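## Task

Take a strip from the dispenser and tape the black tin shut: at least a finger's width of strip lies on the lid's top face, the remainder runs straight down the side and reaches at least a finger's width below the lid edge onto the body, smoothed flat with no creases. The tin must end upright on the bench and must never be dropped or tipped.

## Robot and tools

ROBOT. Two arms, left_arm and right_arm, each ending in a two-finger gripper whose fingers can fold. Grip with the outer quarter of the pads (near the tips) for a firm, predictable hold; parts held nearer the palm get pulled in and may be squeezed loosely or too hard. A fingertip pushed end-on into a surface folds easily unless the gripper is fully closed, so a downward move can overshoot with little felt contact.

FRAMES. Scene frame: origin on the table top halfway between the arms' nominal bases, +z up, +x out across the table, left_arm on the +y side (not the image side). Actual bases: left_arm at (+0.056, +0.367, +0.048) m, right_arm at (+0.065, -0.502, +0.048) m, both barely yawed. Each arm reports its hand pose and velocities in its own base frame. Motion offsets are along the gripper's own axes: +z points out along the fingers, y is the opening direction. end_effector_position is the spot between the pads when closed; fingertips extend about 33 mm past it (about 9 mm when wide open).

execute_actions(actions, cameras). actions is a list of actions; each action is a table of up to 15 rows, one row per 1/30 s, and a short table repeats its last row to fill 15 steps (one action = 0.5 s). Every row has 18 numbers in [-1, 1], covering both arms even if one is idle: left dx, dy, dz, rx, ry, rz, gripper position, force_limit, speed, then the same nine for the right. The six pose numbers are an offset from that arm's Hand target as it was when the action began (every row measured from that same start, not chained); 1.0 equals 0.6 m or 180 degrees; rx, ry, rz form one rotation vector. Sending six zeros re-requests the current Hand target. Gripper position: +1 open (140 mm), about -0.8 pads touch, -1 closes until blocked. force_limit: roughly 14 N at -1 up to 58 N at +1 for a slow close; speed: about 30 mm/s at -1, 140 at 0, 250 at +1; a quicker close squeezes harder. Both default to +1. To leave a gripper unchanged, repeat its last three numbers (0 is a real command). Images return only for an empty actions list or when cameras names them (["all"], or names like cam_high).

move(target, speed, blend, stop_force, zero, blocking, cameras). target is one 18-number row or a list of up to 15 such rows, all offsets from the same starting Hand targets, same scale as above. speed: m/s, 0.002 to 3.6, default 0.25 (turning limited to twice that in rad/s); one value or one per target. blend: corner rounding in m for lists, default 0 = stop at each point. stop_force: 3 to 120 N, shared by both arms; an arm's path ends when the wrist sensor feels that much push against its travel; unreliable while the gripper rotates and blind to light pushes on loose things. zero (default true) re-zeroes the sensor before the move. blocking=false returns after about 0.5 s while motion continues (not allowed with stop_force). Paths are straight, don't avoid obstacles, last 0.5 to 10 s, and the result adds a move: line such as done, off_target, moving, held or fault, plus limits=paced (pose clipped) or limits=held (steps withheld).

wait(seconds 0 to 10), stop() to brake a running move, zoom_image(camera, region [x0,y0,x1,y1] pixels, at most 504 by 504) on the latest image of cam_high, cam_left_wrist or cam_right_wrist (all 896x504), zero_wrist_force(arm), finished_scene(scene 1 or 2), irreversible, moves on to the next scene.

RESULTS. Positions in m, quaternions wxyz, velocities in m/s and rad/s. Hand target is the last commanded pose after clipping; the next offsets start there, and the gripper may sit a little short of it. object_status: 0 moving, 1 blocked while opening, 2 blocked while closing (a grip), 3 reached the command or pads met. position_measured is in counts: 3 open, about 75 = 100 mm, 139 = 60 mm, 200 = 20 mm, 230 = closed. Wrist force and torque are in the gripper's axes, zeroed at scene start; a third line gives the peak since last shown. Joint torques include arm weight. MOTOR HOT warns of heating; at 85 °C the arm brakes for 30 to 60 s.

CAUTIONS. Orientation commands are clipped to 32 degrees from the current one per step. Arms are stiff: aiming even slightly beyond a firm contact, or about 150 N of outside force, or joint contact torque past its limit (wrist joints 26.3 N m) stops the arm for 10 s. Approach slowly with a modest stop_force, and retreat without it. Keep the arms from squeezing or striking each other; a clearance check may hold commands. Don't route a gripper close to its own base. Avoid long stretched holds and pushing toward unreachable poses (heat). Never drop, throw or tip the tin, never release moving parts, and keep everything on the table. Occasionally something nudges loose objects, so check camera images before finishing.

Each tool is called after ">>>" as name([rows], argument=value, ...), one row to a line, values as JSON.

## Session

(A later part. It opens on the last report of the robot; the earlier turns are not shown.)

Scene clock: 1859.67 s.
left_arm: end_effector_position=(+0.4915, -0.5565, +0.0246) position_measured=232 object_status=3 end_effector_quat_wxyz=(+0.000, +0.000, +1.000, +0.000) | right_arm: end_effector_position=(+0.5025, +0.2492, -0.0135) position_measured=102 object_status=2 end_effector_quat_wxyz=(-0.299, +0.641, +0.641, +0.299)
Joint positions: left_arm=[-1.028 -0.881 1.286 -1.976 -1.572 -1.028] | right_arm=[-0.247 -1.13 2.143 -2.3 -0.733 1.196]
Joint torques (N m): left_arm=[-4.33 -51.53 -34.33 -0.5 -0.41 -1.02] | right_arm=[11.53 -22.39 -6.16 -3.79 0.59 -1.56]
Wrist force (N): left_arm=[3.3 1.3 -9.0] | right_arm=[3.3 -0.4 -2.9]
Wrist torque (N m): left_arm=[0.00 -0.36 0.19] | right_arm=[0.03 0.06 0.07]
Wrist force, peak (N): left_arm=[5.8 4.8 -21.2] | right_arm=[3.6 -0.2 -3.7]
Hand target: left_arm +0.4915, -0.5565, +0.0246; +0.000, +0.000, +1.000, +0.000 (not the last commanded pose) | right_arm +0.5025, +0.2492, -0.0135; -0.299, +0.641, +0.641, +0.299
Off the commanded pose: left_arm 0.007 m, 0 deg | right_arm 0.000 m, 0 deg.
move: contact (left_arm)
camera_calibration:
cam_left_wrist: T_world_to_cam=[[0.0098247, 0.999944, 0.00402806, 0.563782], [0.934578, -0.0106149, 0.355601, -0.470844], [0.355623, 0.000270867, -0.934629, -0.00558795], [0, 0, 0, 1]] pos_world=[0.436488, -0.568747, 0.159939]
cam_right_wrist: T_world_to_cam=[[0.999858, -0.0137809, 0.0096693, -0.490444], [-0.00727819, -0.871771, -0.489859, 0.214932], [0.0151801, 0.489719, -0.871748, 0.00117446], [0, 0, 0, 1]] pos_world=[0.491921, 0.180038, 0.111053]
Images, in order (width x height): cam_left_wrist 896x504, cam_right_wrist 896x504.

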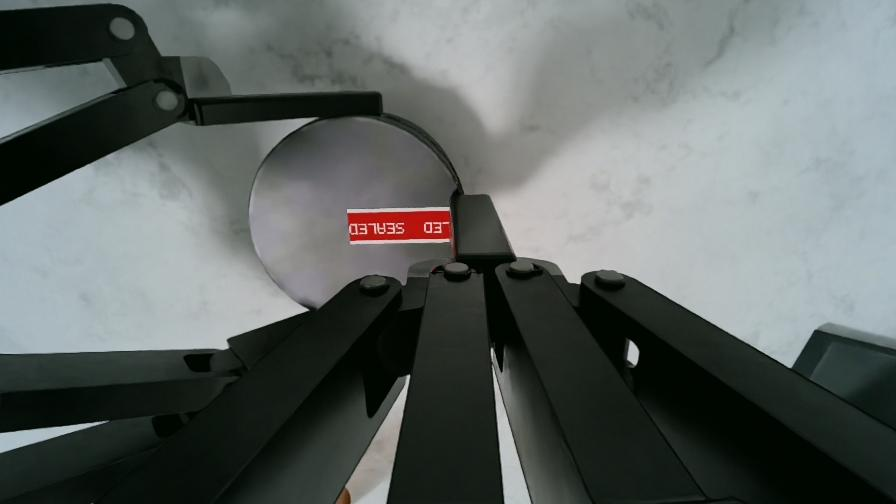

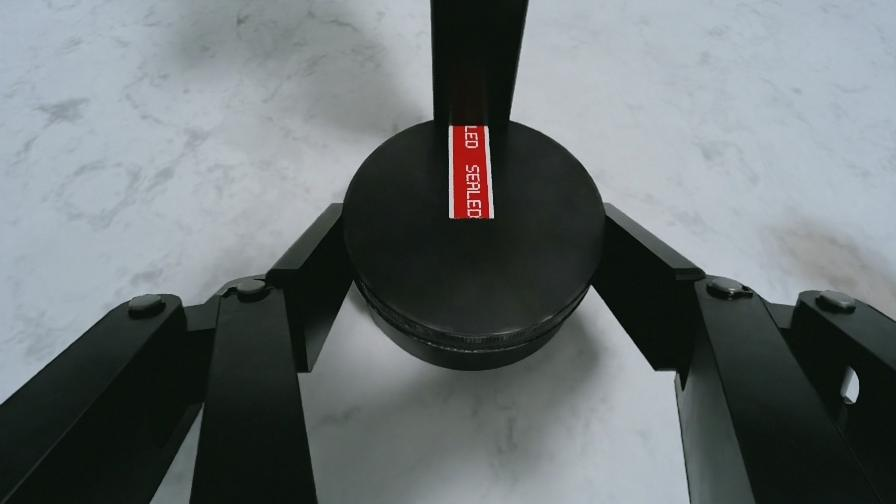

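>>> move([
  [0,0,-0.0117,0,0,0,-1,0,-0.5,0,0,0,0,0,0,-1,-1,-1],
  [0,-0.0167,-0.0117,0,0,0,-1,0,-0.5,0,0,0,0,0,0,-1,-1,-1],
], speed=0.04)

>>> move(target=[0,0,0.0217,0,0,0,-1,0,-0.5,0,0,0,0,0,0,-1,-1,-1], speed=0.01, stop_force=8, cameras=["cam_left_wrist","cam_right_wrist"])

>>> zoom_image(camera="cam_left_wrist", region=[330, 60, 600, 290])

>>> zoom_image(camera="cam_right_wrist", region=[330, 0, 600, 290])

Scene clock: 1871.37 s.
left_arm: end_effector_position=(+0.4914, -0.5666, +0.0315) position_measured=232 object_status=3 end_effector_quat_wxyz=(+0.000, +0.000, +1.000, +0.000) end_effector_velocity=(-0.001, +0.002, -0.002) end_effector_angular_velocity=(+0.002, +0.001, -0.001) | right_arm: end_effector_position=(+0.5025, +0.2492, -0.0135) position_measured=102 object_status=2 end_effector_quat_wxyz=(-0.299, +0.641, +0.641, +0.299)
Joint positions: left_arm=[-1.035 -0.87 1.248 -1.948 -1.572 -1.035] | right_arm=[-0.247 -1.13 2.143 -2.3 -0.733 1.196]
Joint velocities: left_arm=[0 -0.001 0.006 -0.003 0 0.001] | right_arm=[within noise]
Joint torques (N m): left_arm=[7.1 -58.02 -11.08 -5.11 -0.41 1.28] | right_arm=[11.68 -22.34 -6.12 -3.56 0.86 -1.61]
Wrist force (N): left_arm=[2.3 -0.2 0.8] | right_arm=[3.0 -0.4 -3.3]
Wrist torque (N m): left_arm=[0.00 -0.35 0.18] | right_arm=[0.04 0.06 0.07]
Wrist force, peak (N): left_arm=[3.3 1.5 -9.4] | right_arm=[3.2 -0.3 -3.4]
Hand target: left_arm +0.4915, -0.5665, +0.0316; +0.000, +0.000, +1.000, +0.000 | right_arm +0.5025, +0.2492, -0.0135; -0.299, +0.641, +0.641, +0.299
Off the commanded pose: left_arm 0.000 m, 0 deg | right_arm 0.000 m, 0 deg.
move: done

Scene clock: 1873.23 s.
left_arm: end_effector_position=(+0.4915, -0.5665, +0.0246) position_measured=232 object_status=3 end_effector_quat_wxyz=(+0.000, +0.000, +1.000, +0.000) | right_arm: end_effector_position=(+0.5025, +0.2492, -0.0135) position_measured=102 object_status=2 end_effector_quat_wxyz=(-0.299, +0.641, +0.641, +0.299)
Joint positions: left_arm=[-1.035 -0.864 1.256 -1.962 -1.572 -1.035] | right_arm=[-0.247 -1.13 2.143 -2.3 -0.733 1.196]
Joint torques (N m): left_arm=[4.43 -51.72 -34.81 -0.81 -0.57 1.62] | right_arm=[9.9 -23.66 -4.63 -3.66 0.89 -1.46]
Wrist force (N): left_arm=[4.2 1.6 -8.1] | right_arm=[2.9 -0.2 -2.9]
Wrist torque (N m): left_arm=[-0.09 -0.38 0.19] | right_arm=[0.06 0.11 0.07]
Wrist force, peak (N): left_arm=[4.9 2.9 -17.1] | right_arm=[3.2 -0.3 -3.4]
Hand target: left_arm +0.4915, -0.5665, +0.0246; +0.000, +0.000, +1.000, +0.000 (not the last commanded pose) | right_arm +0.5025, +0.2492, -0.0135; -0.299, +0.641, +0.641, +0.299
Off the commanded pose: left_arm 0.006 m, 0 deg | right_arm 0.000 m, 0 deg.
move: contact (left_arm)
camera_calibration:
cam_left_wrist: T_world_to_cam=[[0.00986076, 0.999944, 0.0039354, 0.57378], [0.934544, -0.0106157, 0.355689, -0.470985], [0.355711, 0.00017044, -0.934596, -0.00559339], [0, 0, 0, 1]] pos_world=[0.436488, -0.578747, 0.160039]
cam_right_wrist: T_world_to_cam=[[0.999858, -0.0137809, 0.0096693, -0.490444], [-0.00727819, -0.871771, -0.489859, 0.214932], [0.0151801, 0.489719, -0.871748, 0.00117446], [0, 0, 0, 1]] pos_world=[0.491921, 0.180038, 0.111053]
Images, in order (width x height): cam_left_wrist 896x504, cam_right_wrist 896x504.

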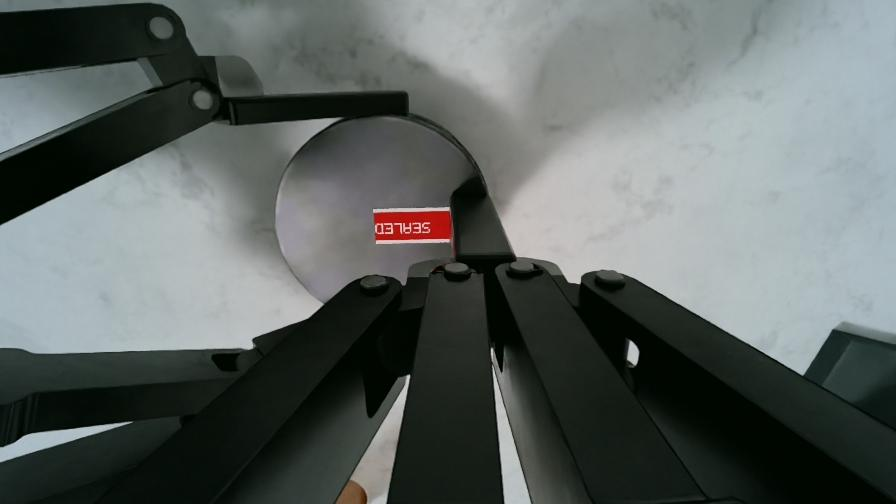

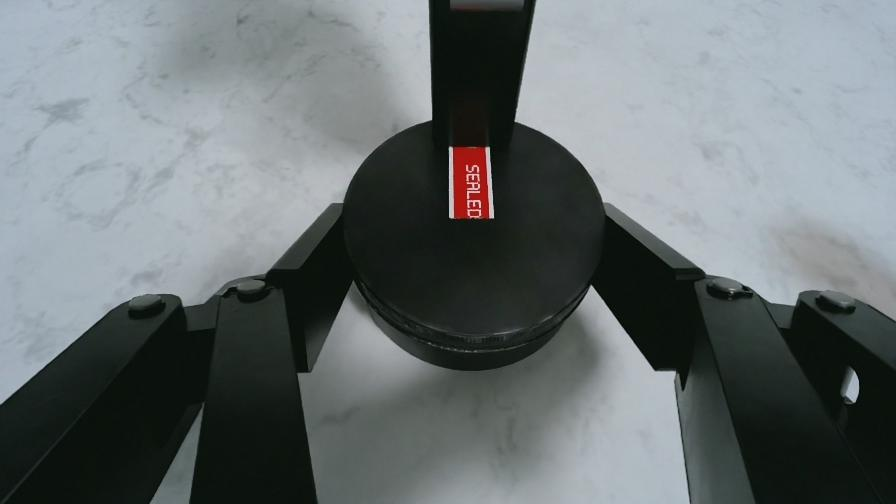

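Scaled by 1.867 from the camera's 896x504 image, which has a finer 1280x720 frame.

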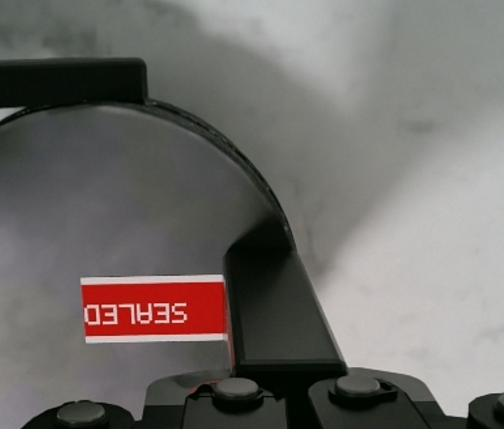

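Scaled by 1.738 from the camera's 896x504 image, which has a finer 1280x720 frame.

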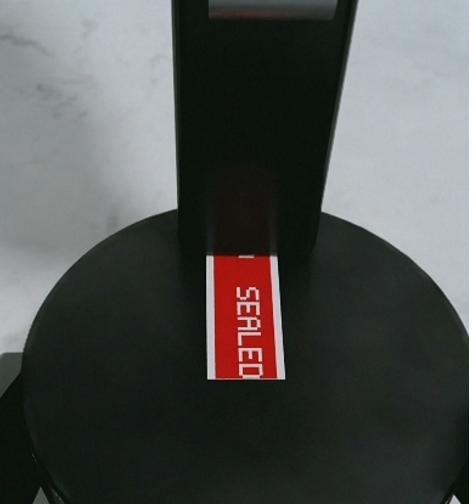

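Continue pressing inward.

>>> move([
  [0,0,-0.0117,0,0,0,-1,0,-0.5,0,0,0,0,0,0,-1,-1,-1],
  [0,-0.0217,-0.0117,0,0,0,-1,0,-0.5,0,0,0,0,0,0,-1,-1,-1],
], speed=0.04)

>>> move(target=[0,0,0.0217,0,0,0,-1,0,-0.5,0,0,0,0,0,0,-1,-1,-1], speed=0.01, stop_force=8)

>>> move([
  [0,0,-0.0117,0,0,0,-1,0,-0.5,0,0,0,0,0,0,-1,-1,-1],
  [0,-0.0217,-0.0117,0,0,0,-1,0,-0.5,0,0,0,0,0,0,-1,-1,-1],
], speed=0.04)

>>> move(target=[0,0,0.0217,0,0,0,-1,0,-0.5,0,0,0,0,0,0,-1,-1,-1], speed=0.01, stop_force=8)

>>> move([
  [0,0,-0.0117,0,0,0,-1,0,-0.5,0,0,0,0,0,0,-1,-1,-1],
  [0,-0.0200,-0.0117,0,0,0,-1,0,-0.5,0,0,0,0,0,0,-1,-1,-1],
], speed=0.04)

>>> move(target=[0,0,0.0217,0,0,0,-1,0,-0.5,0,0,0,0,0,0,-1,-1,-1], speed=0.01, stop_force=8)

>>> move(target=[0,0,-0.1,0,0,0,-1,0,-0.5,0,0,0,0,0,0,-1,-1,-1], speed=0.08, cameras=["cam_left_wrist","cam_right_wrist"])

>>> zoom_image(camera="cam_right_wrist", region=[330, 60, 600, 350])

Scene clock: 1891.57 s.
left_arm: end_effector_position=(+0.4914, -0.5796, +0.0316) position_measured=232 object_status=3 end_effector_quat_wxyz=(+0.000, +0.000, +1.000, +0.000) | right_arm: end_effector_position=(+0.5025, +0.2492, -0.0135) position_measured=102 object_status=2 end_effector_quat_wxyz=(-0.299, +0.641, +0.641, +0.299)
Joint positions: left_arm=[-1.044 -0.847 1.206 -1.93 -1.572 -1.044] | right_arm=[-0.247 -1.13 2.143 -2.3 -0.733 1.196]
Joint torques (N m): left_arm=[5.61 -59.84 -11.97 -4.76 -0.56 1.16] | right_arm=[11.37 -22.46 -5.89 -3.67 0.73 -1.42]
Wrist force (N): left_arm=[2.1 -0.2 0.7] | right_arm=[2.9 -0.5 -3.3]
Wrist torque (N m): left_arm=[0.00 -0.32 0.19] | right_arm=[0.01 0.07 0.06]
Wrist force, peak (N): left_arm=[4.2 1.8 -8.5] | right_arm=[3.2 -0.3 -3.4]
Hand target: left_arm +0.4915, -0.5796, +0.0317; +0.000, +0.000, +1.000, +0.000 | right_arm +0.5025, +0.2492, -0.0135; -0.299, +0.641, +0.641, +0.299
Off the commanded pose: left_arm 0.000 m, 0 deg | right_arm 0.000 m, 0 deg.
move: done

Scene clock: 1893.43 s.
left_arm: end_effector_position=(+0.4915, -0.5796, +0.0246) position_measured=232 object_status=3 end_effector_quat_wxyz=(+0.000, +0.000, +1.000, +0.000) | right_arm: end_effector_position=(+0.5025, +0.2492, -0.0135) position_measured=102 object_status=2 end_effector_quat_wxyz=(-0.299, +0.641, +0.641, +0.299)
Joint positions: left_arm=[-1.043 -0.84 1.215 -1.944 -1.572 -1.043] | right_arm=[-0.247 -1.13 2.143 -2.3 -0.733 1.196]
Joint torques (N m): left_arm=[3.7 -51.23 -35.05 -0.98 -0.71 1.46] | right_arm=[10.34 -22.55 -5.35 -3.37 0.94 -1.49]
Wrist force (N): left_arm=[4.6 1.9 -7.9] | right_arm=[2.9 -0.2 -3.1]
Wrist torque (N m): left_arm=[-0.07 -0.40 0.19] | right_arm=[0.07 0.06 0.07]
Wrist force, peak (N): left_arm=[6.7 5.1 -18.6] | right_arm=[3.1 -0.3 -3.4]
Hand target: left_arm +0.4915, -0.5796, +0.0246; +0.000, +0.000, +1.000, +0.000 (not the last commanded pose) | right_arm +0.5025, +0.2492, -0.0135; -0.299, +0.641, +0.641, +0.299
Off the commanded pose: left_arm 0.006 m, 0 deg | right_arm 0.000 m, 0 deg.
move: contact (left_arm)

Scene clock: 1894.67 s.
left_arm: end_effector_position=(+0.4914, -0.5927, +0.0316) position_measured=232 object_status=3 end_effector_quat_wxyz=(+0.000, +0.000, +1.000, +0.000) | right_arm: end_effector_position=(+0.5025, +0.2492, -0.0135) position_measured=102 object_status=2 end_effector_quat_wxyz=(-0.299, +0.641, +0.641, +0.299)
Joint positions: left_arm=[-1.052 -0.822 1.163 -1.911 -1.572 -1.052] | right_arm=[-0.247 -1.13 2.143 -2.3 -0.733 1.196]
Joint torques (N m): left_arm=[6.01 -60.88 -11.43 -4.91 -0.56 1.14] | right_arm=[10.85 -22.95 -5.96 -3.61 0.99 -1.54]
Wrist force (N): left_arm=[2.2 -0.3 0.8] | right_arm=[3.1 -0.4 -3.2]
Wrist torque (N m): left_arm=[-0.01 -0.33 0.19] | right_arm=[0.06 0.04 0.07]
Wrist force, peak (N): left_arm=[4.2 2.0 -7.9] | right_arm=[3.2 -0.1 -3.4]
Hand target: left_arm +0.4915, -0.5926, +0.0317; +0.000, +0.000, +1.000, +0.000 | right_arm +0.5025, +0.2492, -0.0135; -0.299, +0.641, +0.641, +0.299
Off the commanded pose: left_arm 0.000 m, 0 deg | right_arm 0.000 m, 0 deg.
move: done

Scene clock: 1896.53 s.
left_arm: end_effector_position=(+0.4915, -0.5926, +0.0247) position_measured=232 object_status=3 end_effector_quat_wxyz=(+0.000, +0.000, +1.000, +0.000) | right_arm: end_effector_position=(+0.5025, +0.2492, -0.0135) position_measured=102 object_status=2 end_effector_quat_wxyz=(-0.299, +0.641, +0.641, +0.299)
Joint positions: left_arm=[-1.052 -0.817 1.172 -1.926 -1.572 -1.052] | right_arm=[-0.247 -1.13 2.143 -2.3 -0.733 1.196]
Joint torques (N m): left_arm=[4.67 -52.92 -35.26 -0.9 -0.83 1.33] | right_arm=[9.96 -22.85 -7.49 -3.56 1.06 -1.62]
Wrist force (N): left_arm=[4.2 1.6 -7.1] | right_arm=[2.8 -0.2 -3.2]
Wrist torque (N m): left_arm=[-0.06 -0.36 0.19] | right_arm=[0.05 0.08 0.07]
Wrist force, peak (N): left_arm=[6.1 4.4 -17.3] | right_arm=[3.1 0.0 -3.5]
Hand target: left_arm +0.4915, -0.5926, +0.0247; +0.000, +0.000, +1.000, +0.000 (not the last commanded pose) | right_arm +0.5025, +0.2492, -0.0135; -0.299, +0.641, +0.641, +0.299
Off the commanded pose: left_arm 0.006 m, 0 deg | right_arm 0.000 m, 0 deg.
move: contact (left_arm)

Scene clock: 1897.73 s.
left_arm: end_effector_position=(+0.4914, -0.6047, +0.0317) position_measured=232 object_status=3 end_effector_quat_wxyz=(+0.000, +0.000, +1.000, +0.000) | right_arm: end_effector_position=(+0.5025, +0.2492, -0.0135) position_measured=102 object_status=2 end_effector_quat_wxyz=(-0.299, +0.641, +0.641, +0.299)
Joint positions: left_arm=[-1.06 -0.799 1.122 -1.893 -1.572 -1.06] | right_arm=[-0.247 -1.13 2.143 -2.3 -0.733 1.196]
Joint torques (N m): left_arm=[5.27 -61.2 -9.94 -5.06 -0.72 1.16] | right_arm=[10.23 -23.77 -5.4 -3.78 1.12 -1.5]
Wrist force (N): left_arm=[2.3 -0.5 0.5] | right_arm=[3.1 -0.3 -3.3]
Wrist torque (N m): left_arm=[-0.06 -0.34 0.19] | right_arm=[0.05 0.05 0.06]
Wrist force, peak (N): left_arm=[4.2 1.4 -7.2] | right_arm=[3.3 -0.2 -3.4]
Hand target: left_arm +0.4915, -0.6046, +0.0317; +0.000, +0.000, +1.000, +0.000 | right_arm +0.5025, +0.2492, -0.0135; -0.299, +0.641, +0.641, +0.299
Off the commanded pose: left_arm 0.000 m, 0 deg | right_arm 0.000 m, 0 deg.
move: done

Scene clock: 1899.60 s.
left_arm: end_effector_position=(+0.4915, -0.6046, +0.0246) position_measured=232 object_status=3 end_effector_quat_wxyz=(+0.000, +0.000, +1.000, +0.000) | right_arm: end_effector_position=(+0.5025, +0.2492, -0.0135) position_measured=102 object_status=2 end_effector_quat_wxyz=(-0.299, +0.641, +0.641, +0.299)
Joint positions: left_arm=[-1.06 -0.794 1.131 -1.908 -1.572 -1.06] | right_arm=[-0.247 -1.13 2.143 -2.3 -0.733 1.196]
Joint torques (N m): left_arm=[4.5 -52.78 -34.66 -0.81 -0.9 1.3] | right_arm=[11.62 -22.99 -6.81 -3.55 1.17 -1.37]
Wrist force (N): left_arm=[4.3 1.6 -8.6] | right_arm=[2.9 -0.2 -3.2]
Wrist torque (N m): left_arm=[-0.19 -0.30 0.19] | right_arm=[0.05 0.08 0.07]
Wrist force, peak (N): left_arm=[7.4 5.9 -21.3] | right_arm=[3.2 -0.3 -3.5]
Hand target: left_arm +0.4915, -0.6046, +0.0246; +0.000, +0.000, +1.000, +0.000 (not the last commanded pose) | right_arm +0.5025, +0.2492, -0.0135; -0.299, +0.641, +0.641, +0.299
Off the commanded pose: left_arm 0.006 m, 0 deg | right_arm 0.000 m, 0 deg.
move: contact (left_arm)

Scene clock: 1900.70 s.
left_arm: end_effector_position=(+0.4916, -0.6047, +0.0848) position_measured=232 object_status=3 end_effector_quat_wxyz=(+0.000, +0.000, +1.000, +0.000) | right_arm: end_effector_position=(+0.5025, +0.2492, -0.0135) position_measured=102 object_status=2 end_effector_quat_wxyz=(-0.299, +0.641, +0.641, +0.299)
Joint positions: left_arm=[-1.06 -0.837 1.048 -1.782 -1.572 -1.06] | right_arm=[-0.247 -1.13 2.143 -2.3 -0.733 1.196]
Joint torques (N m): left_arm=[7.11 -40.75 -12.1 -5.35 -0.04 1.66] | right_arm=[10.58 -22.65 -6.96 -3.53 1.2 -1.36]
Wrist force (N): left_arm=[2.4 -0.3 0.8] | right_arm=[3.1 -0.4 -3.1]
Wrist torque (N m): left_arm=[-0.02 -0.32 0.17] | right_arm=[0.03 0.07 0.06]
Wrist force, peak (N): left_arm=[4.5 1.6 -7.7] | right_arm=[3.3 -0.2 -3.4]
Hand target: left_arm +0.4915, -0.6046, +0.0846; +0.000, +0.000, +1.000, +0.000 | right_arm +0.5025, +0.2492, -0.0135; -0.299, +0.641, +0.641, +0.299
Off the commanded pose: left_arm 0.000 m, 0 deg | right_arm 0.000 m, 0 deg.
move: done
camera_calibration:
cam_left_wrist: T_world_to_cam=[[0.00977865, 0.999946, 0.00358682, 0.611754], [0.934465, -0.0104149, 0.355903, -0.492748], [0.355921, -0.00012849, -0.934516, 0.0502531], [0, 0, 0, 1]] pos_world=[0.436588, -0.616846, 0.220139]
cam_right_wrist: T_world_to_cam=[[0.999858, -0.0137809, 0.0096693, -0.490444], [-0.00727819, -0.871771, -0.489859, 0.214932], [0.0151801, 0.489719, -0.871748, 0.00117446], [0, 0, 0, 1]] pos_world=[0.491921, 0.180038, 0.111053]
Images, in order (width x height): cam_left_wrist 896x504, cam_right_wrist 896x504.

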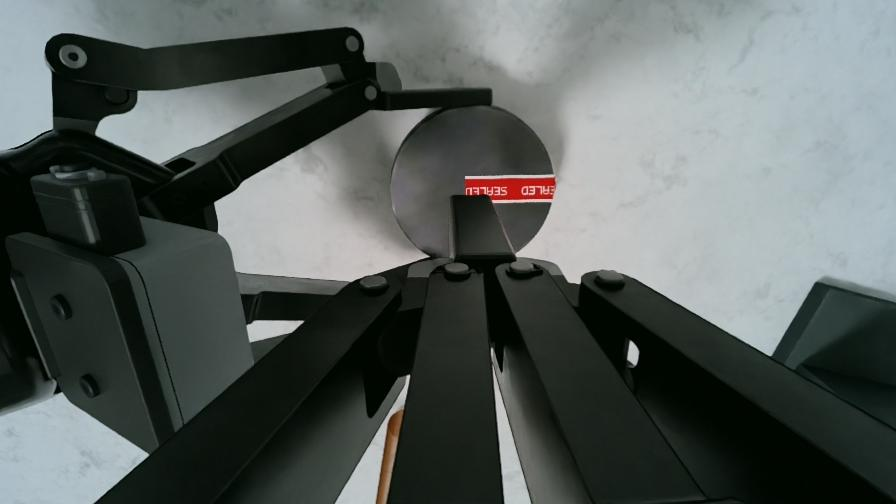

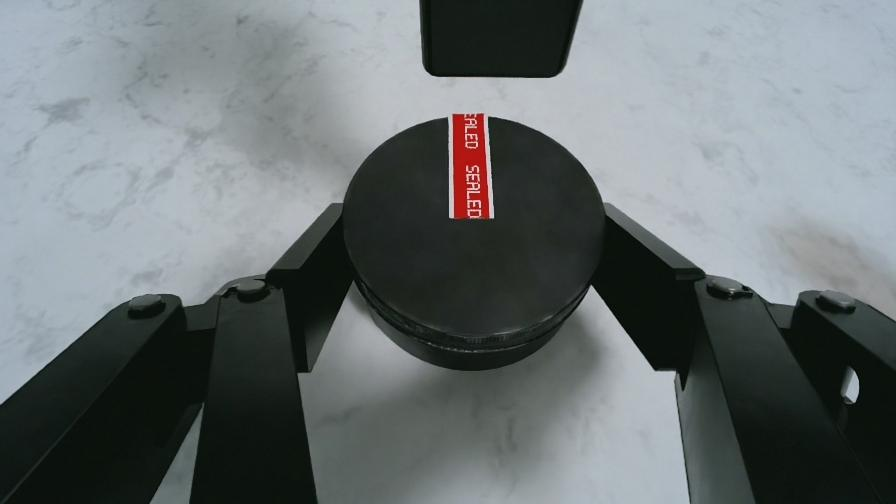

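Scaled by 1.738 from the camera's 896x504 image, which has a finer 1280x720 frame.

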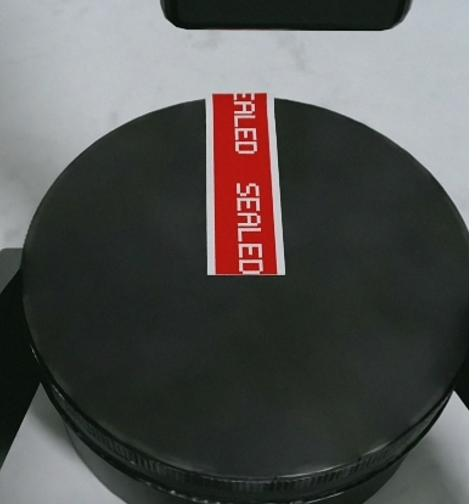

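>>> move([
  [0,0.1743,-0.109,0,0,0,-1,0,-0.5,0,0,0,0,0,0,-1,-1,-1],
  [0,0.266,0.041,0.3228,0.3228,-0.4207,-1,0,-0.5,0,0,0,0,0,0,-1,-1,-1],
  [0,0.266,0.041,0.3228,0.3228,-0.4207,0.9,0,0.5,0,0,0,0,0,0,-1,-1,-1],
], blend=[0.03,0,0], speed=0.4, cameras=["cam_left_wrist"])

>>> zoom_image(camera="cam_left_wrist", region=[360, 180, 540, 320])

Scene clock: 1929.43 s.
left_arm: end_effector_position=(+0.4915, -0.4450, +0.0600) position_measured=16 object_status=0 end_effector_quat_wxyz=(+0.431, +0.561, -0.561, +0.430) | right_arm: end_effector_position=(+0.5025, +0.2492, -0.0135) position_measured=102 object_status=2 end_effector_quat_wxyz=(-0.299, +0.641, +0.641, +0.299)
Joint positions: left_arm=[-0.549 -0.67 1.94 -3.937 -2.54 -2.742] | right_arm=[-0.247 -1.13 2.143 -2.3 -0.733 1.196]
Joint torques (N m): left_arm=[7.42 -46.16 -23.47 -4.16 1.91 -1.08] | right_arm=[10.14 -22.3 -7.56 -3.55 1.66 -1.53]
Wrist force (N): left_arm=[-5.0 5.1 -3.4] | right_arm=[3.2 -0.1 -3.3]
Wrist torque (N m): left_arm=[0.86 0.65 -0.27] | right_arm=[0.08 0.05 0.06]
Wrist force, peak (N): left_arm=[-7.5 3.7 -2.8] | right_arm=[3.3 -0.2 -3.5]
Hand target: left_arm +0.4915, -0.4450, +0.0600; +0.431, +0.561, -0.561, +0.430 | right_arm +0.5025, +0.2492, -0.0135; -0.299, +0.641, +0.641, +0.299
Off the commanded pose: left_arm 0.000 m, 0 deg | right_arm 0.000 m, 0 deg.
move: done
camera_calibration:
cam_left_wrist: T_world_to_cam=[[-0.999949, 0.00655581, -0.00774426, 0.507126], [0.010117, 0.586051, -0.810211, 0.307598], [-0.00077305, -0.810247, -0.586088, -0.178933], [0, 0, 0, 1]] pos_world=[0.503849, -0.328573, 0.148276]
Images, in order (width x height): cam_left_wrist 896x504.

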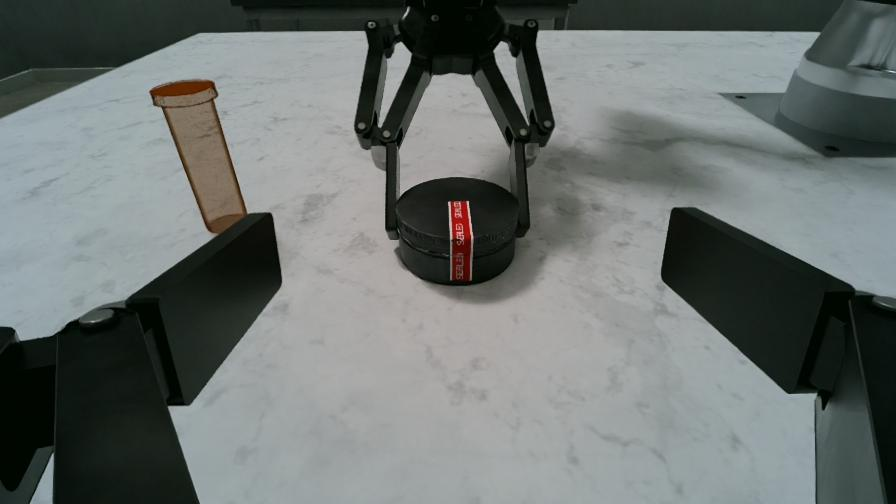

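Scaled by 2.800 from the camera's 896x504 image, which has a finer 1280x720 frame.

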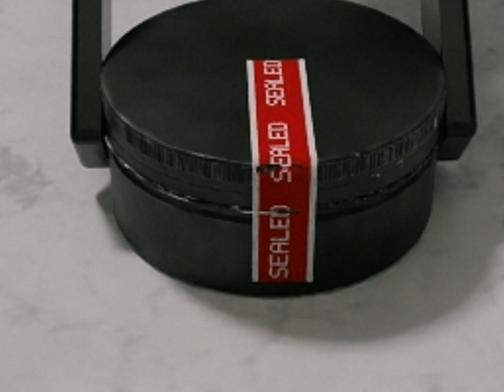

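>>> move([
  [0.1364,0,0.0583,-0.3228,-0.3228,0.4207,-1,0,0,0,0,0,0,0,0,-1,-1,-1],
  [-0.0408,0,0.1662,-0.3228,-0.3228,0.4207,-1,0,0,0,0,0,0,0,0,-1,-1,-1],
], speed=[0.35,0.1], cameras=["cam_left_wrist"])

>>> zoom_image(camera="cam_left_wrist", region=[330, 100, 600, 300])

Scene clock: 1961.60 s.
left_arm: end_effector_position=(+0.4913, -0.5349, +0.0104) position_measured=234 object_status=3 end_effector_quat_wxyz=(+0.000, +0.000, +1.000, +0.000) | right_arm: end_effector_position=(+0.5025, +0.2492, -0.0135) position_measured=102 object_status=2 end_effector_quat_wxyz=(-0.299, +0.641, +0.641, +0.299)
Joint positions: left_arm=[-1.012 -0.903 1.364 -2.031 -1.572 -1.012] | right_arm=[-0.247 -1.13 2.143 -2.3 -0.733 1.196]
Joint torques (N m): left_arm=[5.72 -57.41 -37.6 -0.42 2.17 1.15] | right_arm=[11.32 -23.38 -7.79 -3.4 1.47 -1.45]
Wrist force (N): left_arm=[2.1 -0.1 0.7] | right_arm=[3.0 -0.4 -3.2]
Wrist torque (N m): left_arm=[0.02 -0.31 0.19] | right_arm=[0.03 0.10 0.07]
Wrist force, peak (N): left_arm=[-6.5 5.7 -4.8] | right_arm=[3.4 -0.2 -3.4]
Hand target: left_arm +0.4915, -0.5350, +0.0105; +0.000, +0.000, +1.000, +0.000 | right_arm +0.5025, +0.2492, -0.0135; -0.299, +0.641, +0.641, +0.299
Off the commanded pose: left_arm 0.000 m, 0 deg | right_arm 0.000 m, 0 deg.
move: done
camera_calibration:
cam_left_wrist: T_world_to_cam=[[0.00979018, 0.999944, 0.00412191, 0.542243], [0.934578, -0.010616, 0.3556, -0.465472], [0.355623, 0.000370858, -0.934629, -0.0187754], [0, 0, 0, 1]] pos_world=[0.436388, -0.547147, 0.145739]
Images, in order (width x height): cam_left_wrist 896x504.

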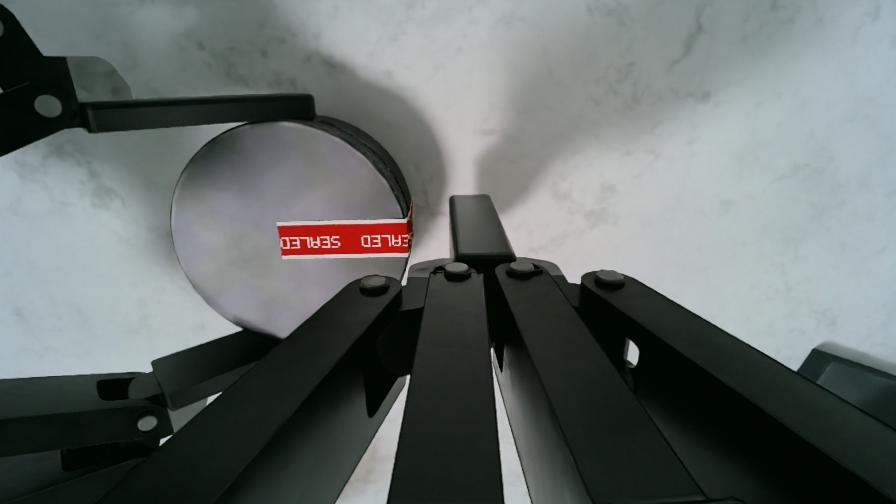

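Scaled by 1.867 from the camera's 896x504 image, which has a finer 1280x720 frame.

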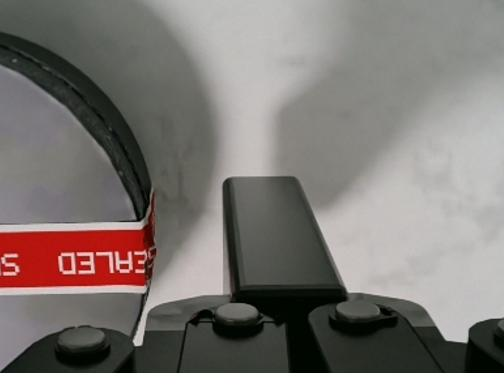

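>>> move(target=[0,-0.0500,0,0,0,0,-1,0,0,0,0,0,0,0,0,-1,-1,-1], speed=0.012, stop_force=10, cameras=["cam_left_wrist","cam_right_wrist"])

>>> zoom_image(camera="cam_left_wrist", region=[330, 100, 600, 300])

>>> zoom_image(camera="cam_right_wrist", region=[330, 60, 600, 350])

Scene clock: 1970.93 s.
left_arm: end_effector_position=(+0.4915, -0.5503, +0.0105) position_measured=234 object_status=3 end_effector_quat_wxyz=(+0.000, +0.000, +1.000, +0.000) | right_arm: end_effector_position=(+0.5025, +0.2492, -0.0135) position_measured=102 object_status=2 end_effector_quat_wxyz=(-0.299, +0.641, +0.641, +0.299)
Joint positions: left_arm=[-1.023 -0.878 1.319 -2.012 -1.571 -1.023] | right_arm=[-0.247 -1.13 2.143 -2.3 -0.733 1.196]
Joint torques (N m): left_arm=[3.18 -57.17 -11.91 -6.48 -3.83 1.52] | right_arm=[9.06 -23.04 -8.21 -3.34 1.59 -1.21]
Wrist force (N): left_arm=[1.1 6.9 -2.5] | right_arm=[-0.1 -0.4 -12.3]
Wrist torque (N m): left_arm=[-0.15 -0.28 0.18] | right_arm=[0.09 0.12 0.05]
Wrist force, peak (N): left_arm=[2.7 13.7 -6.3] | right_arm=[-1.2 -0.6 -13.9]
Hand target: left_arm +0.4915, -0.5503, +0.0105; +0.000, +0.000, +1.000, +0.000 (not the last commanded pose) | right_arm +0.5025, +0.2492, -0.0135; -0.299, +0.641, +0.641, +0.299
Off the commanded pose: left_arm 0.015 m, 0 deg | right_arm 0.000 m, 0 deg.
move: contact (left_arm)
camera_calibration:
cam_left_wrist: T_world_to_cam=[[0.00982555, 0.999944, 0.00402898, 0.557539], [0.934544, -0.0106161, 0.355688, -0.465761], [0.355711, 0.00027043, -0.934596, -0.0188114], [0, 0, 0, 1]] pos_world=[0.436488, -0.562447, 0.145838]
cam_right_wrist: T_world_to_cam=[[0.999858, -0.0137809, 0.0096693, -0.490444], [-0.00727819, -0.871771, -0.489859, 0.214932], [0.0151801, 0.489719, -0.871748, 0.00117446], [0, 0, 0, 1]] pos_world=[0.491921, 0.180038, 0.111053]
Images, in order (width x height): cam_left_wrist 896x504, cam_right_wrist 896x504.

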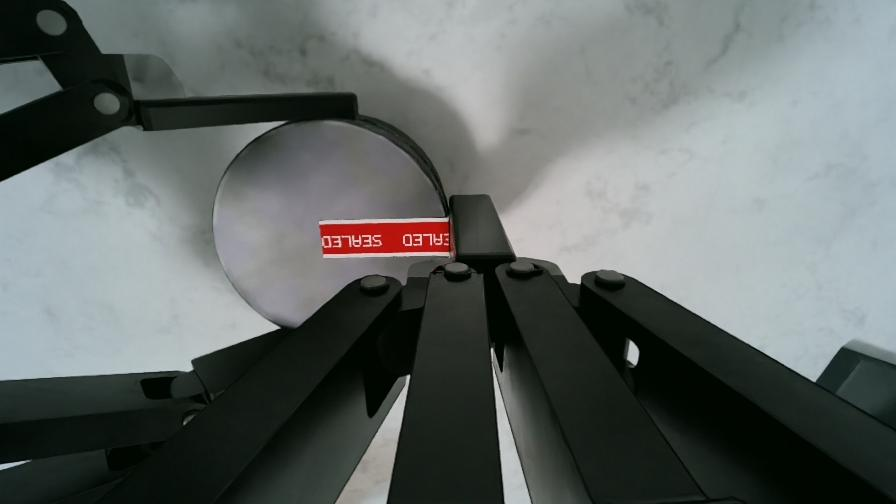

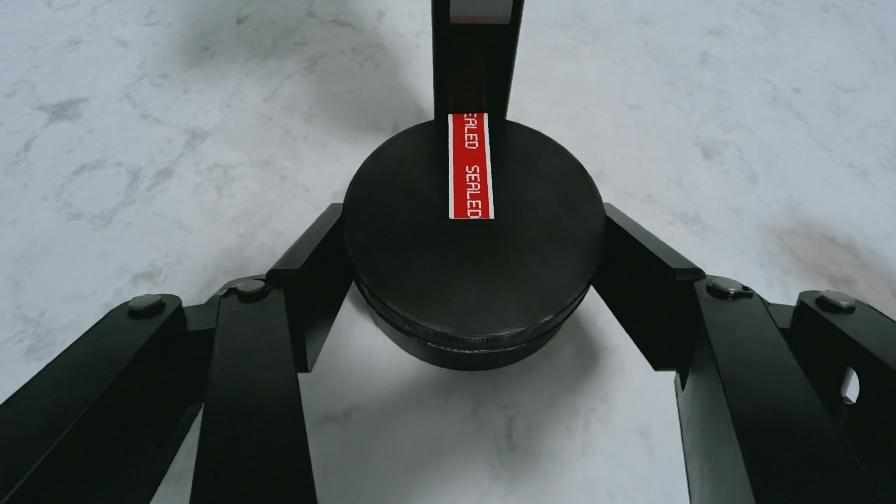

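Scaled by 1.867 from the camera's 896x504 image, which has a finer 1280x720 frame.

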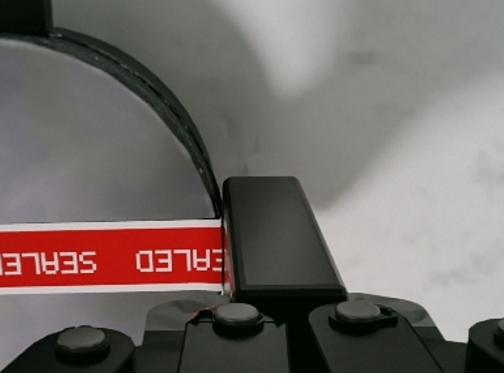

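Scaled by 1.738 from the camera's 896x504 image, which has a finer 1280x720 frame.

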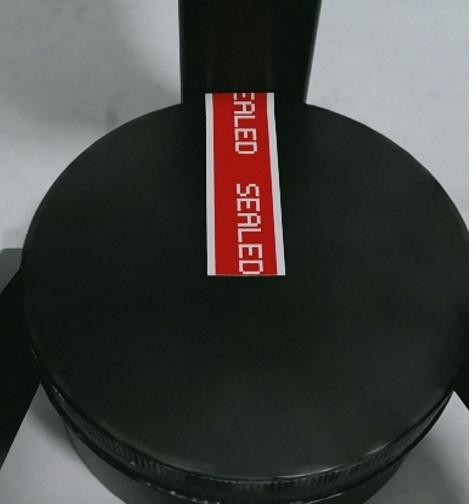

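>>> move([
  [0,0.05,-0.015,0,0,0,-1,0,0,0,0,0,0,0,0,-1,-1,-1],
  [0,0.0327,0.0173,0.1,0,0,-1,0,0,0,0,0,0,0,0,-1,-1,-1],
], speed=[0.08,0.15])

>>> move(target=[0,-0.0317,0.0103,0,0,0,-1,0,0,0,0,0,0,0,0,-1,-1,-1], speed=0.01, stop_force=8, cameras=["cam_left_wrist"])

>>> zoom_image(camera="cam_left_wrist", region=[330, 100, 600, 300])

Scene clock: 1986.90 s.
left_arm: end_effector_position=(+0.4915, -0.5305, +0.0001) position_measured=234 object_status=3 end_effector_quat_wxyz=(+0.000, +0.000, +0.988, -0.156) | right_arm: end_effector_position=(+0.5025, +0.2492, -0.0135) position_measured=102 object_status=2 end_effector_quat_wxyz=(-0.299, +0.641, +0.641, +0.299)
Joint positions: left_arm=[-0.928 -0.975 1.645 -2.494 -1.758 -0.952] | right_arm=[-0.247 -1.13 2.143 -2.3 -0.733 1.196]
Joint torques (N m): left_arm=[-6.54 -31.84 -34.62 -3.28 1.26 -1.62] | right_arm=[10.75 -22.51 -6.55 -2.67 1.65 -1.31]
Wrist force (N): left_arm=[1.4 0.5 0.3] | right_arm=[2.4 -0.2 -3.9]
Wrist torque (N m): left_arm=[0.01 -0.21 0.05] | right_arm=[0.06 0.07 0.06]
Wrist force, peak (N): left_arm=[1.4 7.1 -2.4] | right_arm=[-0.2 -0.3 -12.5]
Hand target: left_arm +0.4915, -0.5306, +0.0001; +0.000, +0.000, +0.988, -0.156 | right_arm +0.5025, +0.2492, -0.0135; -0.299, +0.641, +0.641, +0.299
Off the commanded pose: left_arm 0.000 m, 0 deg | right_arm 0.000 m, 0 deg.
move: done

Scene clock: 1989.00 s.
left_arm: end_effector_position=(+0.4915, -0.5417, +0.0001) position_measured=234 object_status=3 end_effector_quat_wxyz=(+0.000, +0.000, +0.988, -0.156) | right_arm: end_effector_position=(+0.5025, +0.2492, -0.0135) position_measured=102 object_status=2 end_effector_quat_wxyz=(-0.299, +0.641, +0.641, +0.299)
Joint positions: left_arm=[-0.939 -0.961 1.62 -2.485 -1.755 -0.962] | right_arm=[-0.247 -1.13 2.143 -2.3 -0.733 1.196]
Joint torques (N m): left_arm=[3.9 -53.14 -9.23 -6.52 -3.8 1.51] | right_arm=[10.14 -23.17 -6.7 -2.37 1.8 -1.18]
Wrist force (N): left_arm=[0.9 5.4 -3.6] | right_arm=[0.2 0.1 -10.3]
Wrist torque (N m): left_arm=[-0.07 -0.16 0.18] | right_arm=[0.03 0.15 0.07]
Wrist force, peak (N): left_arm=[2.3 10.4 -8.1] | right_arm=[-0.4 0.1 -11.6]
Hand target: left_arm +0.4915, -0.5417, +0.0001; +0.000, +0.000, +0.988, -0.156 (not the last commanded pose) | right_arm +0.5025, +0.2492, -0.0135; -0.299, +0.641, +0.641, +0.299
Off the commanded pose: left_arm 0.009 m, 0 deg | right_arm 0.000 m, 0 deg.
move: contact (left_arm)
camera_calibration:
cam_left_wrist: T_world_to_cam=[[0.00953647, 0.952284, -0.305065, 0.523404], [0.934539, 0.100044, 0.341509, -0.402022], [0.355733, -0.288352, -0.888992, -0.184899], [0, 0, 0, 1]] pos_world=[0.436488, -0.511525, 0.132593]
Images, in order (width x height): cam_left_wrist 896x504.

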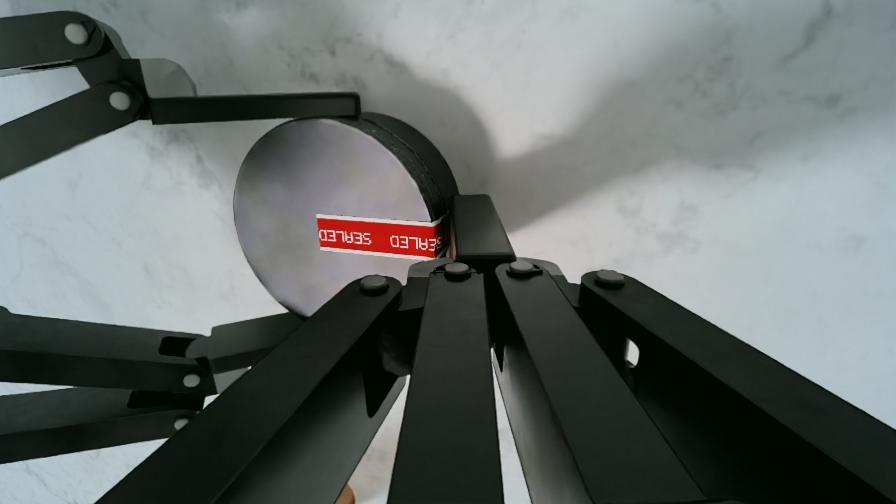

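Scaled by 1.867 from the camera's 896x504 image, which has a finer 1280x720 frame.

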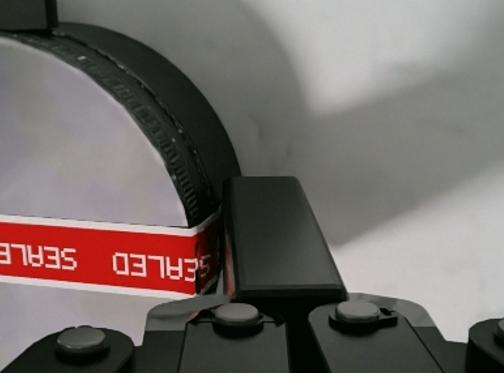

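>>> move([
  [0,0.0158,-0.0052,0,0,0,-1,0,0,0,0,0,0,0,0,-1,-1,-1],
  [0,0.0189,0.0043,0,0,0,-1,0,0,0,0,0,0,0,0,-1,-1,-1],
], speed=0.05)

>>> move(target=[0,-0.0317,0.0103,0,0,0,-1,0,0,0,0,0,0,0,0,-1,-1,-1], speed=0.01, stop_force=8)

Scene clock: 2043.90 s.
left_arm: end_effector_position=(+0.4914, -0.5316, -0.0061) position_measured=234 object_status=3 end_effector_quat_wxyz=(+0.000, +0.000, +0.988, -0.156) end_effector_velocity=(-0.001, +0.001, +0.001) end_effector_angular_velocity=(+0.003, +0.002, -0.001) | right_arm: end_effector_position=(+0.5025, +0.2492, -0.0135) position_measured=102 object_status=2 end_effector_quat_wxyz=(-0.299, +0.641, +0.641, +0.299)
Joint positions: left_arm=[-0.929 -0.965 1.646 -2.506 -1.757 -0.953] | right_arm=[-0.247 -1.13 2.143 -2.3 -0.733 1.196]
Joint velocities: left_arm=[0 -0.002 0 0.006 0 0.001] | right_arm=[within noise]
Joint torques (N m): left_arm=[-5.78 -52.76 -27.36 -0.66 -1.41 -1.35] | right_arm=[10.51 -22.74 -8.59 -1.85 1.69 -1.09]
Wrist force (N): left_arm=[1.3 0.6 0.2] | right_arm=[2.5 0.2 -3.5]
Wrist torque (N m): left_arm=[0.02 -0.17 0.04] | right_arm=[0.10 0.06 0.06]
Wrist force, peak (N): left_arm=[1.0 5.6 -3.5] | right_arm=[0.3 0.1 -10.6]
Hand target: left_arm +0.4915, -0.5317, -0.0059; +0.000, +0.000, +0.988, -0.156 | right_arm +0.5025, +0.2492, -0.0135; -0.299, +0.641, +0.641, +0.299
Off the commanded pose: left_arm 0.000 m, 0 deg | right_arm 0.000 m, 0 deg.
move: done

Scene clock: 2045.90 s.
left_arm: end_effector_position=(+0.4915, -0.5417, -0.0059) position_measured=234 object_status=3 end_effector_quat_wxyz=(+0.000, +0.000, +0.988, -0.156) | right_arm: end_effector_position=(+0.5025, +0.2492, -0.0135) position_measured=102 object_status=2 end_effector_quat_wxyz=(-0.299, +0.641, +0.641, +0.299)
Joint positions: left_arm=[-0.939 -0.952 1.623 -2.498 -1.755 -0.963] | right_arm=[-0.247 -1.13 2.143 -2.3 -0.733 1.196]
Joint torques (N m): left_arm=[3.89 -53.37 -9.77 -6.53 -3.87 1.59] | right_arm=[11.25 -22.7 -8.65 -1.49 2.02 -1.02]
Wrist force (N): left_arm=[1.0 5.4 -3.1] | right_arm=[0.2 0.5 -10.2]
Wrist torque (N m): left_arm=[-0.08 -0.18 0.17] | right_arm=[0.09 0.15 0.07]
Wrist force, peak (N): left_arm=[2.2 10.5 -7.3] | right_arm=[-0.2 0.2 -11.5]
Hand target: left_arm +0.4915, -0.5417, -0.0059; +0.000, +0.000, +0.988, -0.156 (not the last commanded pose) | right_arm +0.5025, +0.2492, -0.0135; -0.299, +0.641, +0.641, +0.299
Off the commanded pose: left_arm 0.010 m, 0 deg | right_arm 0.000 m, 0 deg.
move: contact (left_arm)

>>> move([
  [0,0.0158,-0.0052,0,0,0,-1,0,0,0,0,0,0,0,0,-1,-1,-1],
  [0,0.0182,0.0020,0,0,0,-1,0,0,0,0,0,0,0,0,-1,-1,-1],
], speed=0.05)

>>> move(target=[0,-0.0317,0.0103,0,0,0,-1,0,0,0,0,0,0,0,0,-1,-1,-1], speed=0.01, stop_force=8)

>>> move([
  [0,0.0317,-0.0104,0,0,0,-1,0,0,0,0,0,0,0,0,-1,-1,-1],
  [0,0.12,-0.22,0,0,0,-1,0,0,0,0,0,0,0,0,-1,-1,-1],
], speed=0.12)

Scene clock: 2056.80 s.
left_arm: end_effector_position=(+0.4914, -0.5316, -0.0106) position_measured=234 object_status=3 end_effector_quat_wxyz=(+0.000, +0.000, +0.988, -0.156) end_effector_velocity=(-0.001, +0.002, +0.000) end_effector_angular_velocity=(+0.004, +0.003, +0.001) | right_arm: end_effector_position=(+0.5025, +0.2492, -0.0135) position_measured=102 object_status=2 end_effector_quat_wxyz=(-0.299, +0.641, +0.641, +0.299)
Joint positions: left_arm=[-0.929 -0.958 1.649 -2.515 -1.757 -0.953] | right_arm=[-0.247 -1.13 2.143 -2.3 -0.733 1.196]
Joint velocities: left_arm=[0 -0.003 0.002 0.006 0 -0.001] | right_arm=[within noise]
Joint torques (N m): left_arm=[-5.63 -53.35 -22.99 -0.8 -1.63 -1.45] | right_arm=[9.4 -22.46 -6.47 -1.35 2.22 -1.06]
Wrist force (N): left_arm=[1.4 0.6 0.1] | right_arm=[2.4 0.2 -3.2]
Wrist torque (N m): left_arm=[0.02 -0.20 0.04] | right_arm=[0.09 0.07 0.06]
Wrist force, peak (N): left_arm=[1.1 5.7 -3.3] | right_arm=[0.4 0.4 -10.5]
Hand target: left_arm +0.4915, -0.5317, -0.0104; +0.000, +0.000, +0.988, -0.156 | right_arm +0.5025, +0.2492, -0.0135; -0.299, +0.641, +0.641, +0.299
Off the commanded pose: left_arm 0.000 m, 0 deg | right_arm 0.000 m, 0 deg.
move: done

Scene clock: 2058.80 s.
left_arm: end_effector_position=(+0.4915, -0.5418, -0.0104) position_measured=234 object_status=3 end_effector_quat_wxyz=(+0.000, +0.000, +0.988, -0.156) | right_arm: end_effector_position=(+0.5025, +0.2492, -0.0135) position_measured=102 object_status=2 end_effector_quat_wxyz=(-0.299, +0.641, +0.641, +0.299)
Joint positions: left_arm=[-0.939 -0.945 1.626 -2.507 -1.755 -0.963] | right_arm=[-0.247 -1.13 2.143 -2.3 -0.733 1.196]
Joint torques (N m): left_arm=[3.88 -54.09 -9.32 -6.66 -3.85 1.61] | right_arm=[10.47 -22.75 -8.29 -0.88 2.19 -1.11]
Wrist force (N): left_arm=[1.0 5.5 -3.0] | right_arm=[0.1 0.1 -11.0]
Wrist torque (N m): left_arm=[-0.09 -0.17 0.18] | right_arm=[0.02 0.13 0.06]
Wrist force, peak (N): left_arm=[2.5 10.6 -7.4] | right_arm=[-0.3 -0.1 -11.6]
Hand target: left_arm +0.4915, -0.5418, -0.0104; +0.000, +0.000, +0.988, -0.156 (not the last commanded pose) | right_arm +0.5025, +0.2492, -0.0135; -0.299, +0.641, +0.641, +0.299
Off the commanded pose: left_arm 0.010 m, 0 deg | right_arm 0.000 m, 0 deg.
move: contact (left_arm)

Scene clock: 2060.90 s.
left_arm: end_effector_position=(+0.4915, -0.4325, +0.0928) position_measured=234 object_status=3 end_effector_quat_wxyz=(-0.001, +0.000, +0.988, -0.156) | right_arm: end_effector_position=(+0.5025, +0.2492, -0.0135) position_measured=102 object_status=2 end_effector_quat_wxyz=(-0.299, +0.641, +0.641, +0.299)
Joint positions: left_arm=[-0.826 -1.224 1.749 -2.329 -1.782 -0.851] | right_arm=[-0.247 -1.13 2.143 -2.3 -0.733 1.196]
Joint torques (N m): left_arm=[-6.7 -25.12 -29.88 -5.72 0.03 -1.61] | right_arm=[11.05 -23.09 -8.12 -0.76 2.44 -1.15]
Wrist force (N): left_arm=[1.5 0.4 0.3] | right_arm=[2.3 0.1 -3.4]
Wrist torque (N m): left_arm=[0.02 -0.17 0.10] | right_arm=[0.06 0.08 0.06]
Wrist force, peak (N): left_arm=[0.9 5.5 -3.3] | right_arm=[0.1 0.3 -10.8]
Hand target: left_arm +0.4915, -0.4325, +0.0929; +0.000, +0.000, +0.988, -0.156 | right_arm +0.5025, +0.2492, -0.0135; -0.299, +0.641, +0.641, +0.299
Off the commanded pose: left_arm 0.000 m, 0 deg | right_arm 0.000 m, 0 deg.
move: done

>>> move(target=[0,0.05,0,-0.1,0,0,-1,0,0,0,0,0,0,0,0,-1,-1,-1], speed=0.25)

>>> move(target=[0,-0.075,0.054,0.3228,0.3228,-0.4207,-1,0,0,0,0,0,0,0,0,-1,-1,-1], speed=0.5, cameras=["cam_left_wrist","cam_right_wrist"])

Scene clock: 2069.93 s.
left_arm: end_effector_position=(+0.4916, -0.4041, +0.0836) position_measured=234 object_status=3 end_effector_quat_wxyz=(+0.000, +0.000, +1.000, +0.000) | right_arm: end_effector_position=(+0.5025, +0.2492, -0.0135) position_measured=102 object_status=2 end_effector_quat_wxyz=(-0.299, +0.641, +0.641, +0.299)
Joint positions: left_arm=[-0.899 -1.173 1.592 -1.989 -1.571 -0.899] | right_arm=[-0.247 -1.13 2.143 -2.3 -0.733 1.196]
Joint torques (N m): left_arm=[6.14 -48.96 -10.39 -2.21 -0.83 1.47] | right_arm=[8.82 -25.39 -7.06 -0.75 2.19 -1.22]
Wrist force (N): left_arm=[2.1 -0.4 0.4] | right_arm=[2.5 0.2 -3.4]
Wrist torque (N m): left_arm=[-0.01 -0.34 0.12] | right_arm=[0.08 0.05 0.07]
Wrist force, peak (N): left_arm=[2.3 -1.0 0.5] | right_arm=[2.4 0.2 -3.6]
Hand target: left_arm +0.4915, -0.4040, +0.0836; +0.000, +0.000, +1.000, +0.000 | right_arm +0.5025, +0.2492, -0.0135; -0.299, +0.641, +0.641, +0.299
Off the commanded pose: left_arm 0.000 m, 0 deg | right_arm 0.000 m, 0 deg.
move: done

Scene clock: 2072.53 s.
left_arm: end_effector_position=(+0.4915, -0.4490, +0.0512) position_measured=234 object_status=3 end_effector_quat_wxyz=(+0.431, +0.561, -0.561, +0.430) end_effector_velocity=(+0.000, +0.000, +0.000) end_effector_angular_velocity=(-0.002, +0.000, +0.001) | right_arm: end_effector_position=(+0.5025, +0.2492, -0.0135) position_measured=102 object_status=2 end_effector_quat_wxyz=(-0.299, +0.641, +0.641, +0.299)
Joint positions: left_arm=[-0.556 -0.648 1.93 -3.952 -2.533 -2.747] | right_arm=[-0.247 -1.13 2.143 -2.3 -0.733 1.196]
Joint velocities: left_arm=[0 0.002 0.001 -0.005 0 -0.003] | right_arm=[within noise]
Joint torques (N m): left_arm=[7.09 -44.83 -2.08 -5.1 -2.34 -1.62] | right_arm=[10.23 -24.77 -8.05 -0.43 2.39 -0.9]
Wrist force (N): left_arm=[-4.0 -0.3 -3.7] | right_arm=[2.4 0.2 -3.2]
Wrist torque (N m): left_arm=[0.18 0.46 -0.18] | right_arm=[0.08 0.05 0.07]
Wrist force, peak (N): left_arm=[-5.0 0.4 -3.7] | right_arm=[2.5 0.2 -3.5]
Hand target: left_arm +0.4915, -0.4490, +0.0512; +0.430, +0.561, -0.561, +0.430 | right_arm +0.5025, +0.2492, -0.0135; -0.299, +0.641, +0.641, +0.299
Off the commanded pose: left_arm 0.000 m, 0 deg | right_arm 0.000 m, 0 deg.
move: done
camera_calibration:
cam_left_wrist: T_world_to_cam=[[-0.999952, 0.00638655, -0.00749663, 0.506896], [0.00981783, 0.586706, -0.809741, 0.303177], [-0.000773134, -0.809775, -0.58674, -0.187166], [0, 0, 0, 1]] pos_world=[0.50375, -0.332675, 0.139476]
cam_right_wrist: T_world_to_cam=[[0.999858, -0.0137809, 0.0096693, -0.490444], [-0.00727819, -0.871771, -0.489859, 0.214932], [0.0151801, 0.489719, -0.871748, 0.00117446], [0, 0, 0, 1]] pos_world=[0.491921, 0.180038, 0.111053]
Images, in order (width x height): cam_left_wrist 896x504, cam_right_wrist 896x504.

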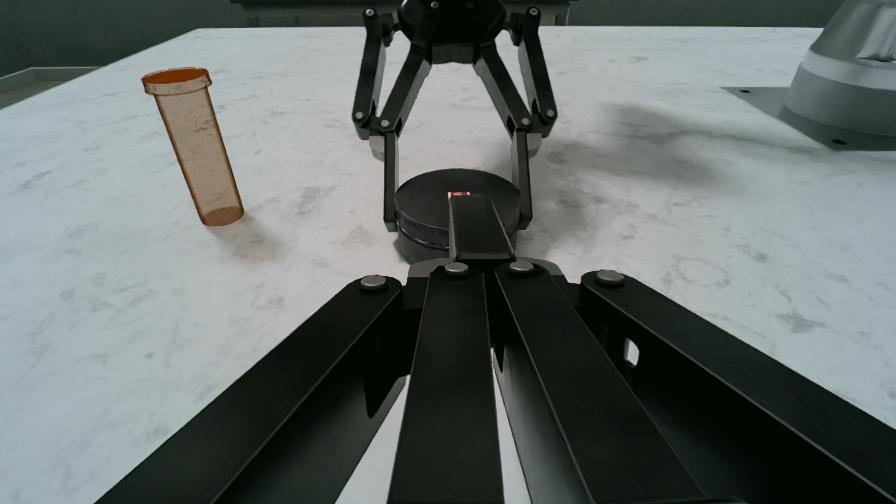

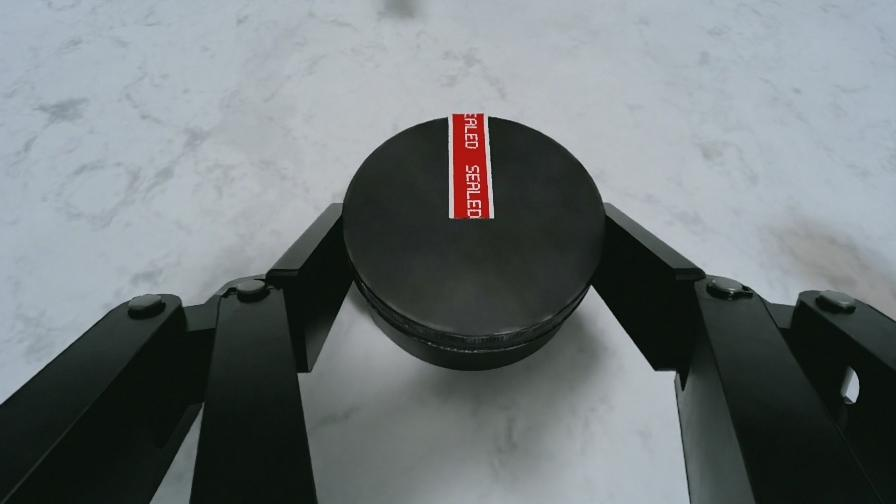

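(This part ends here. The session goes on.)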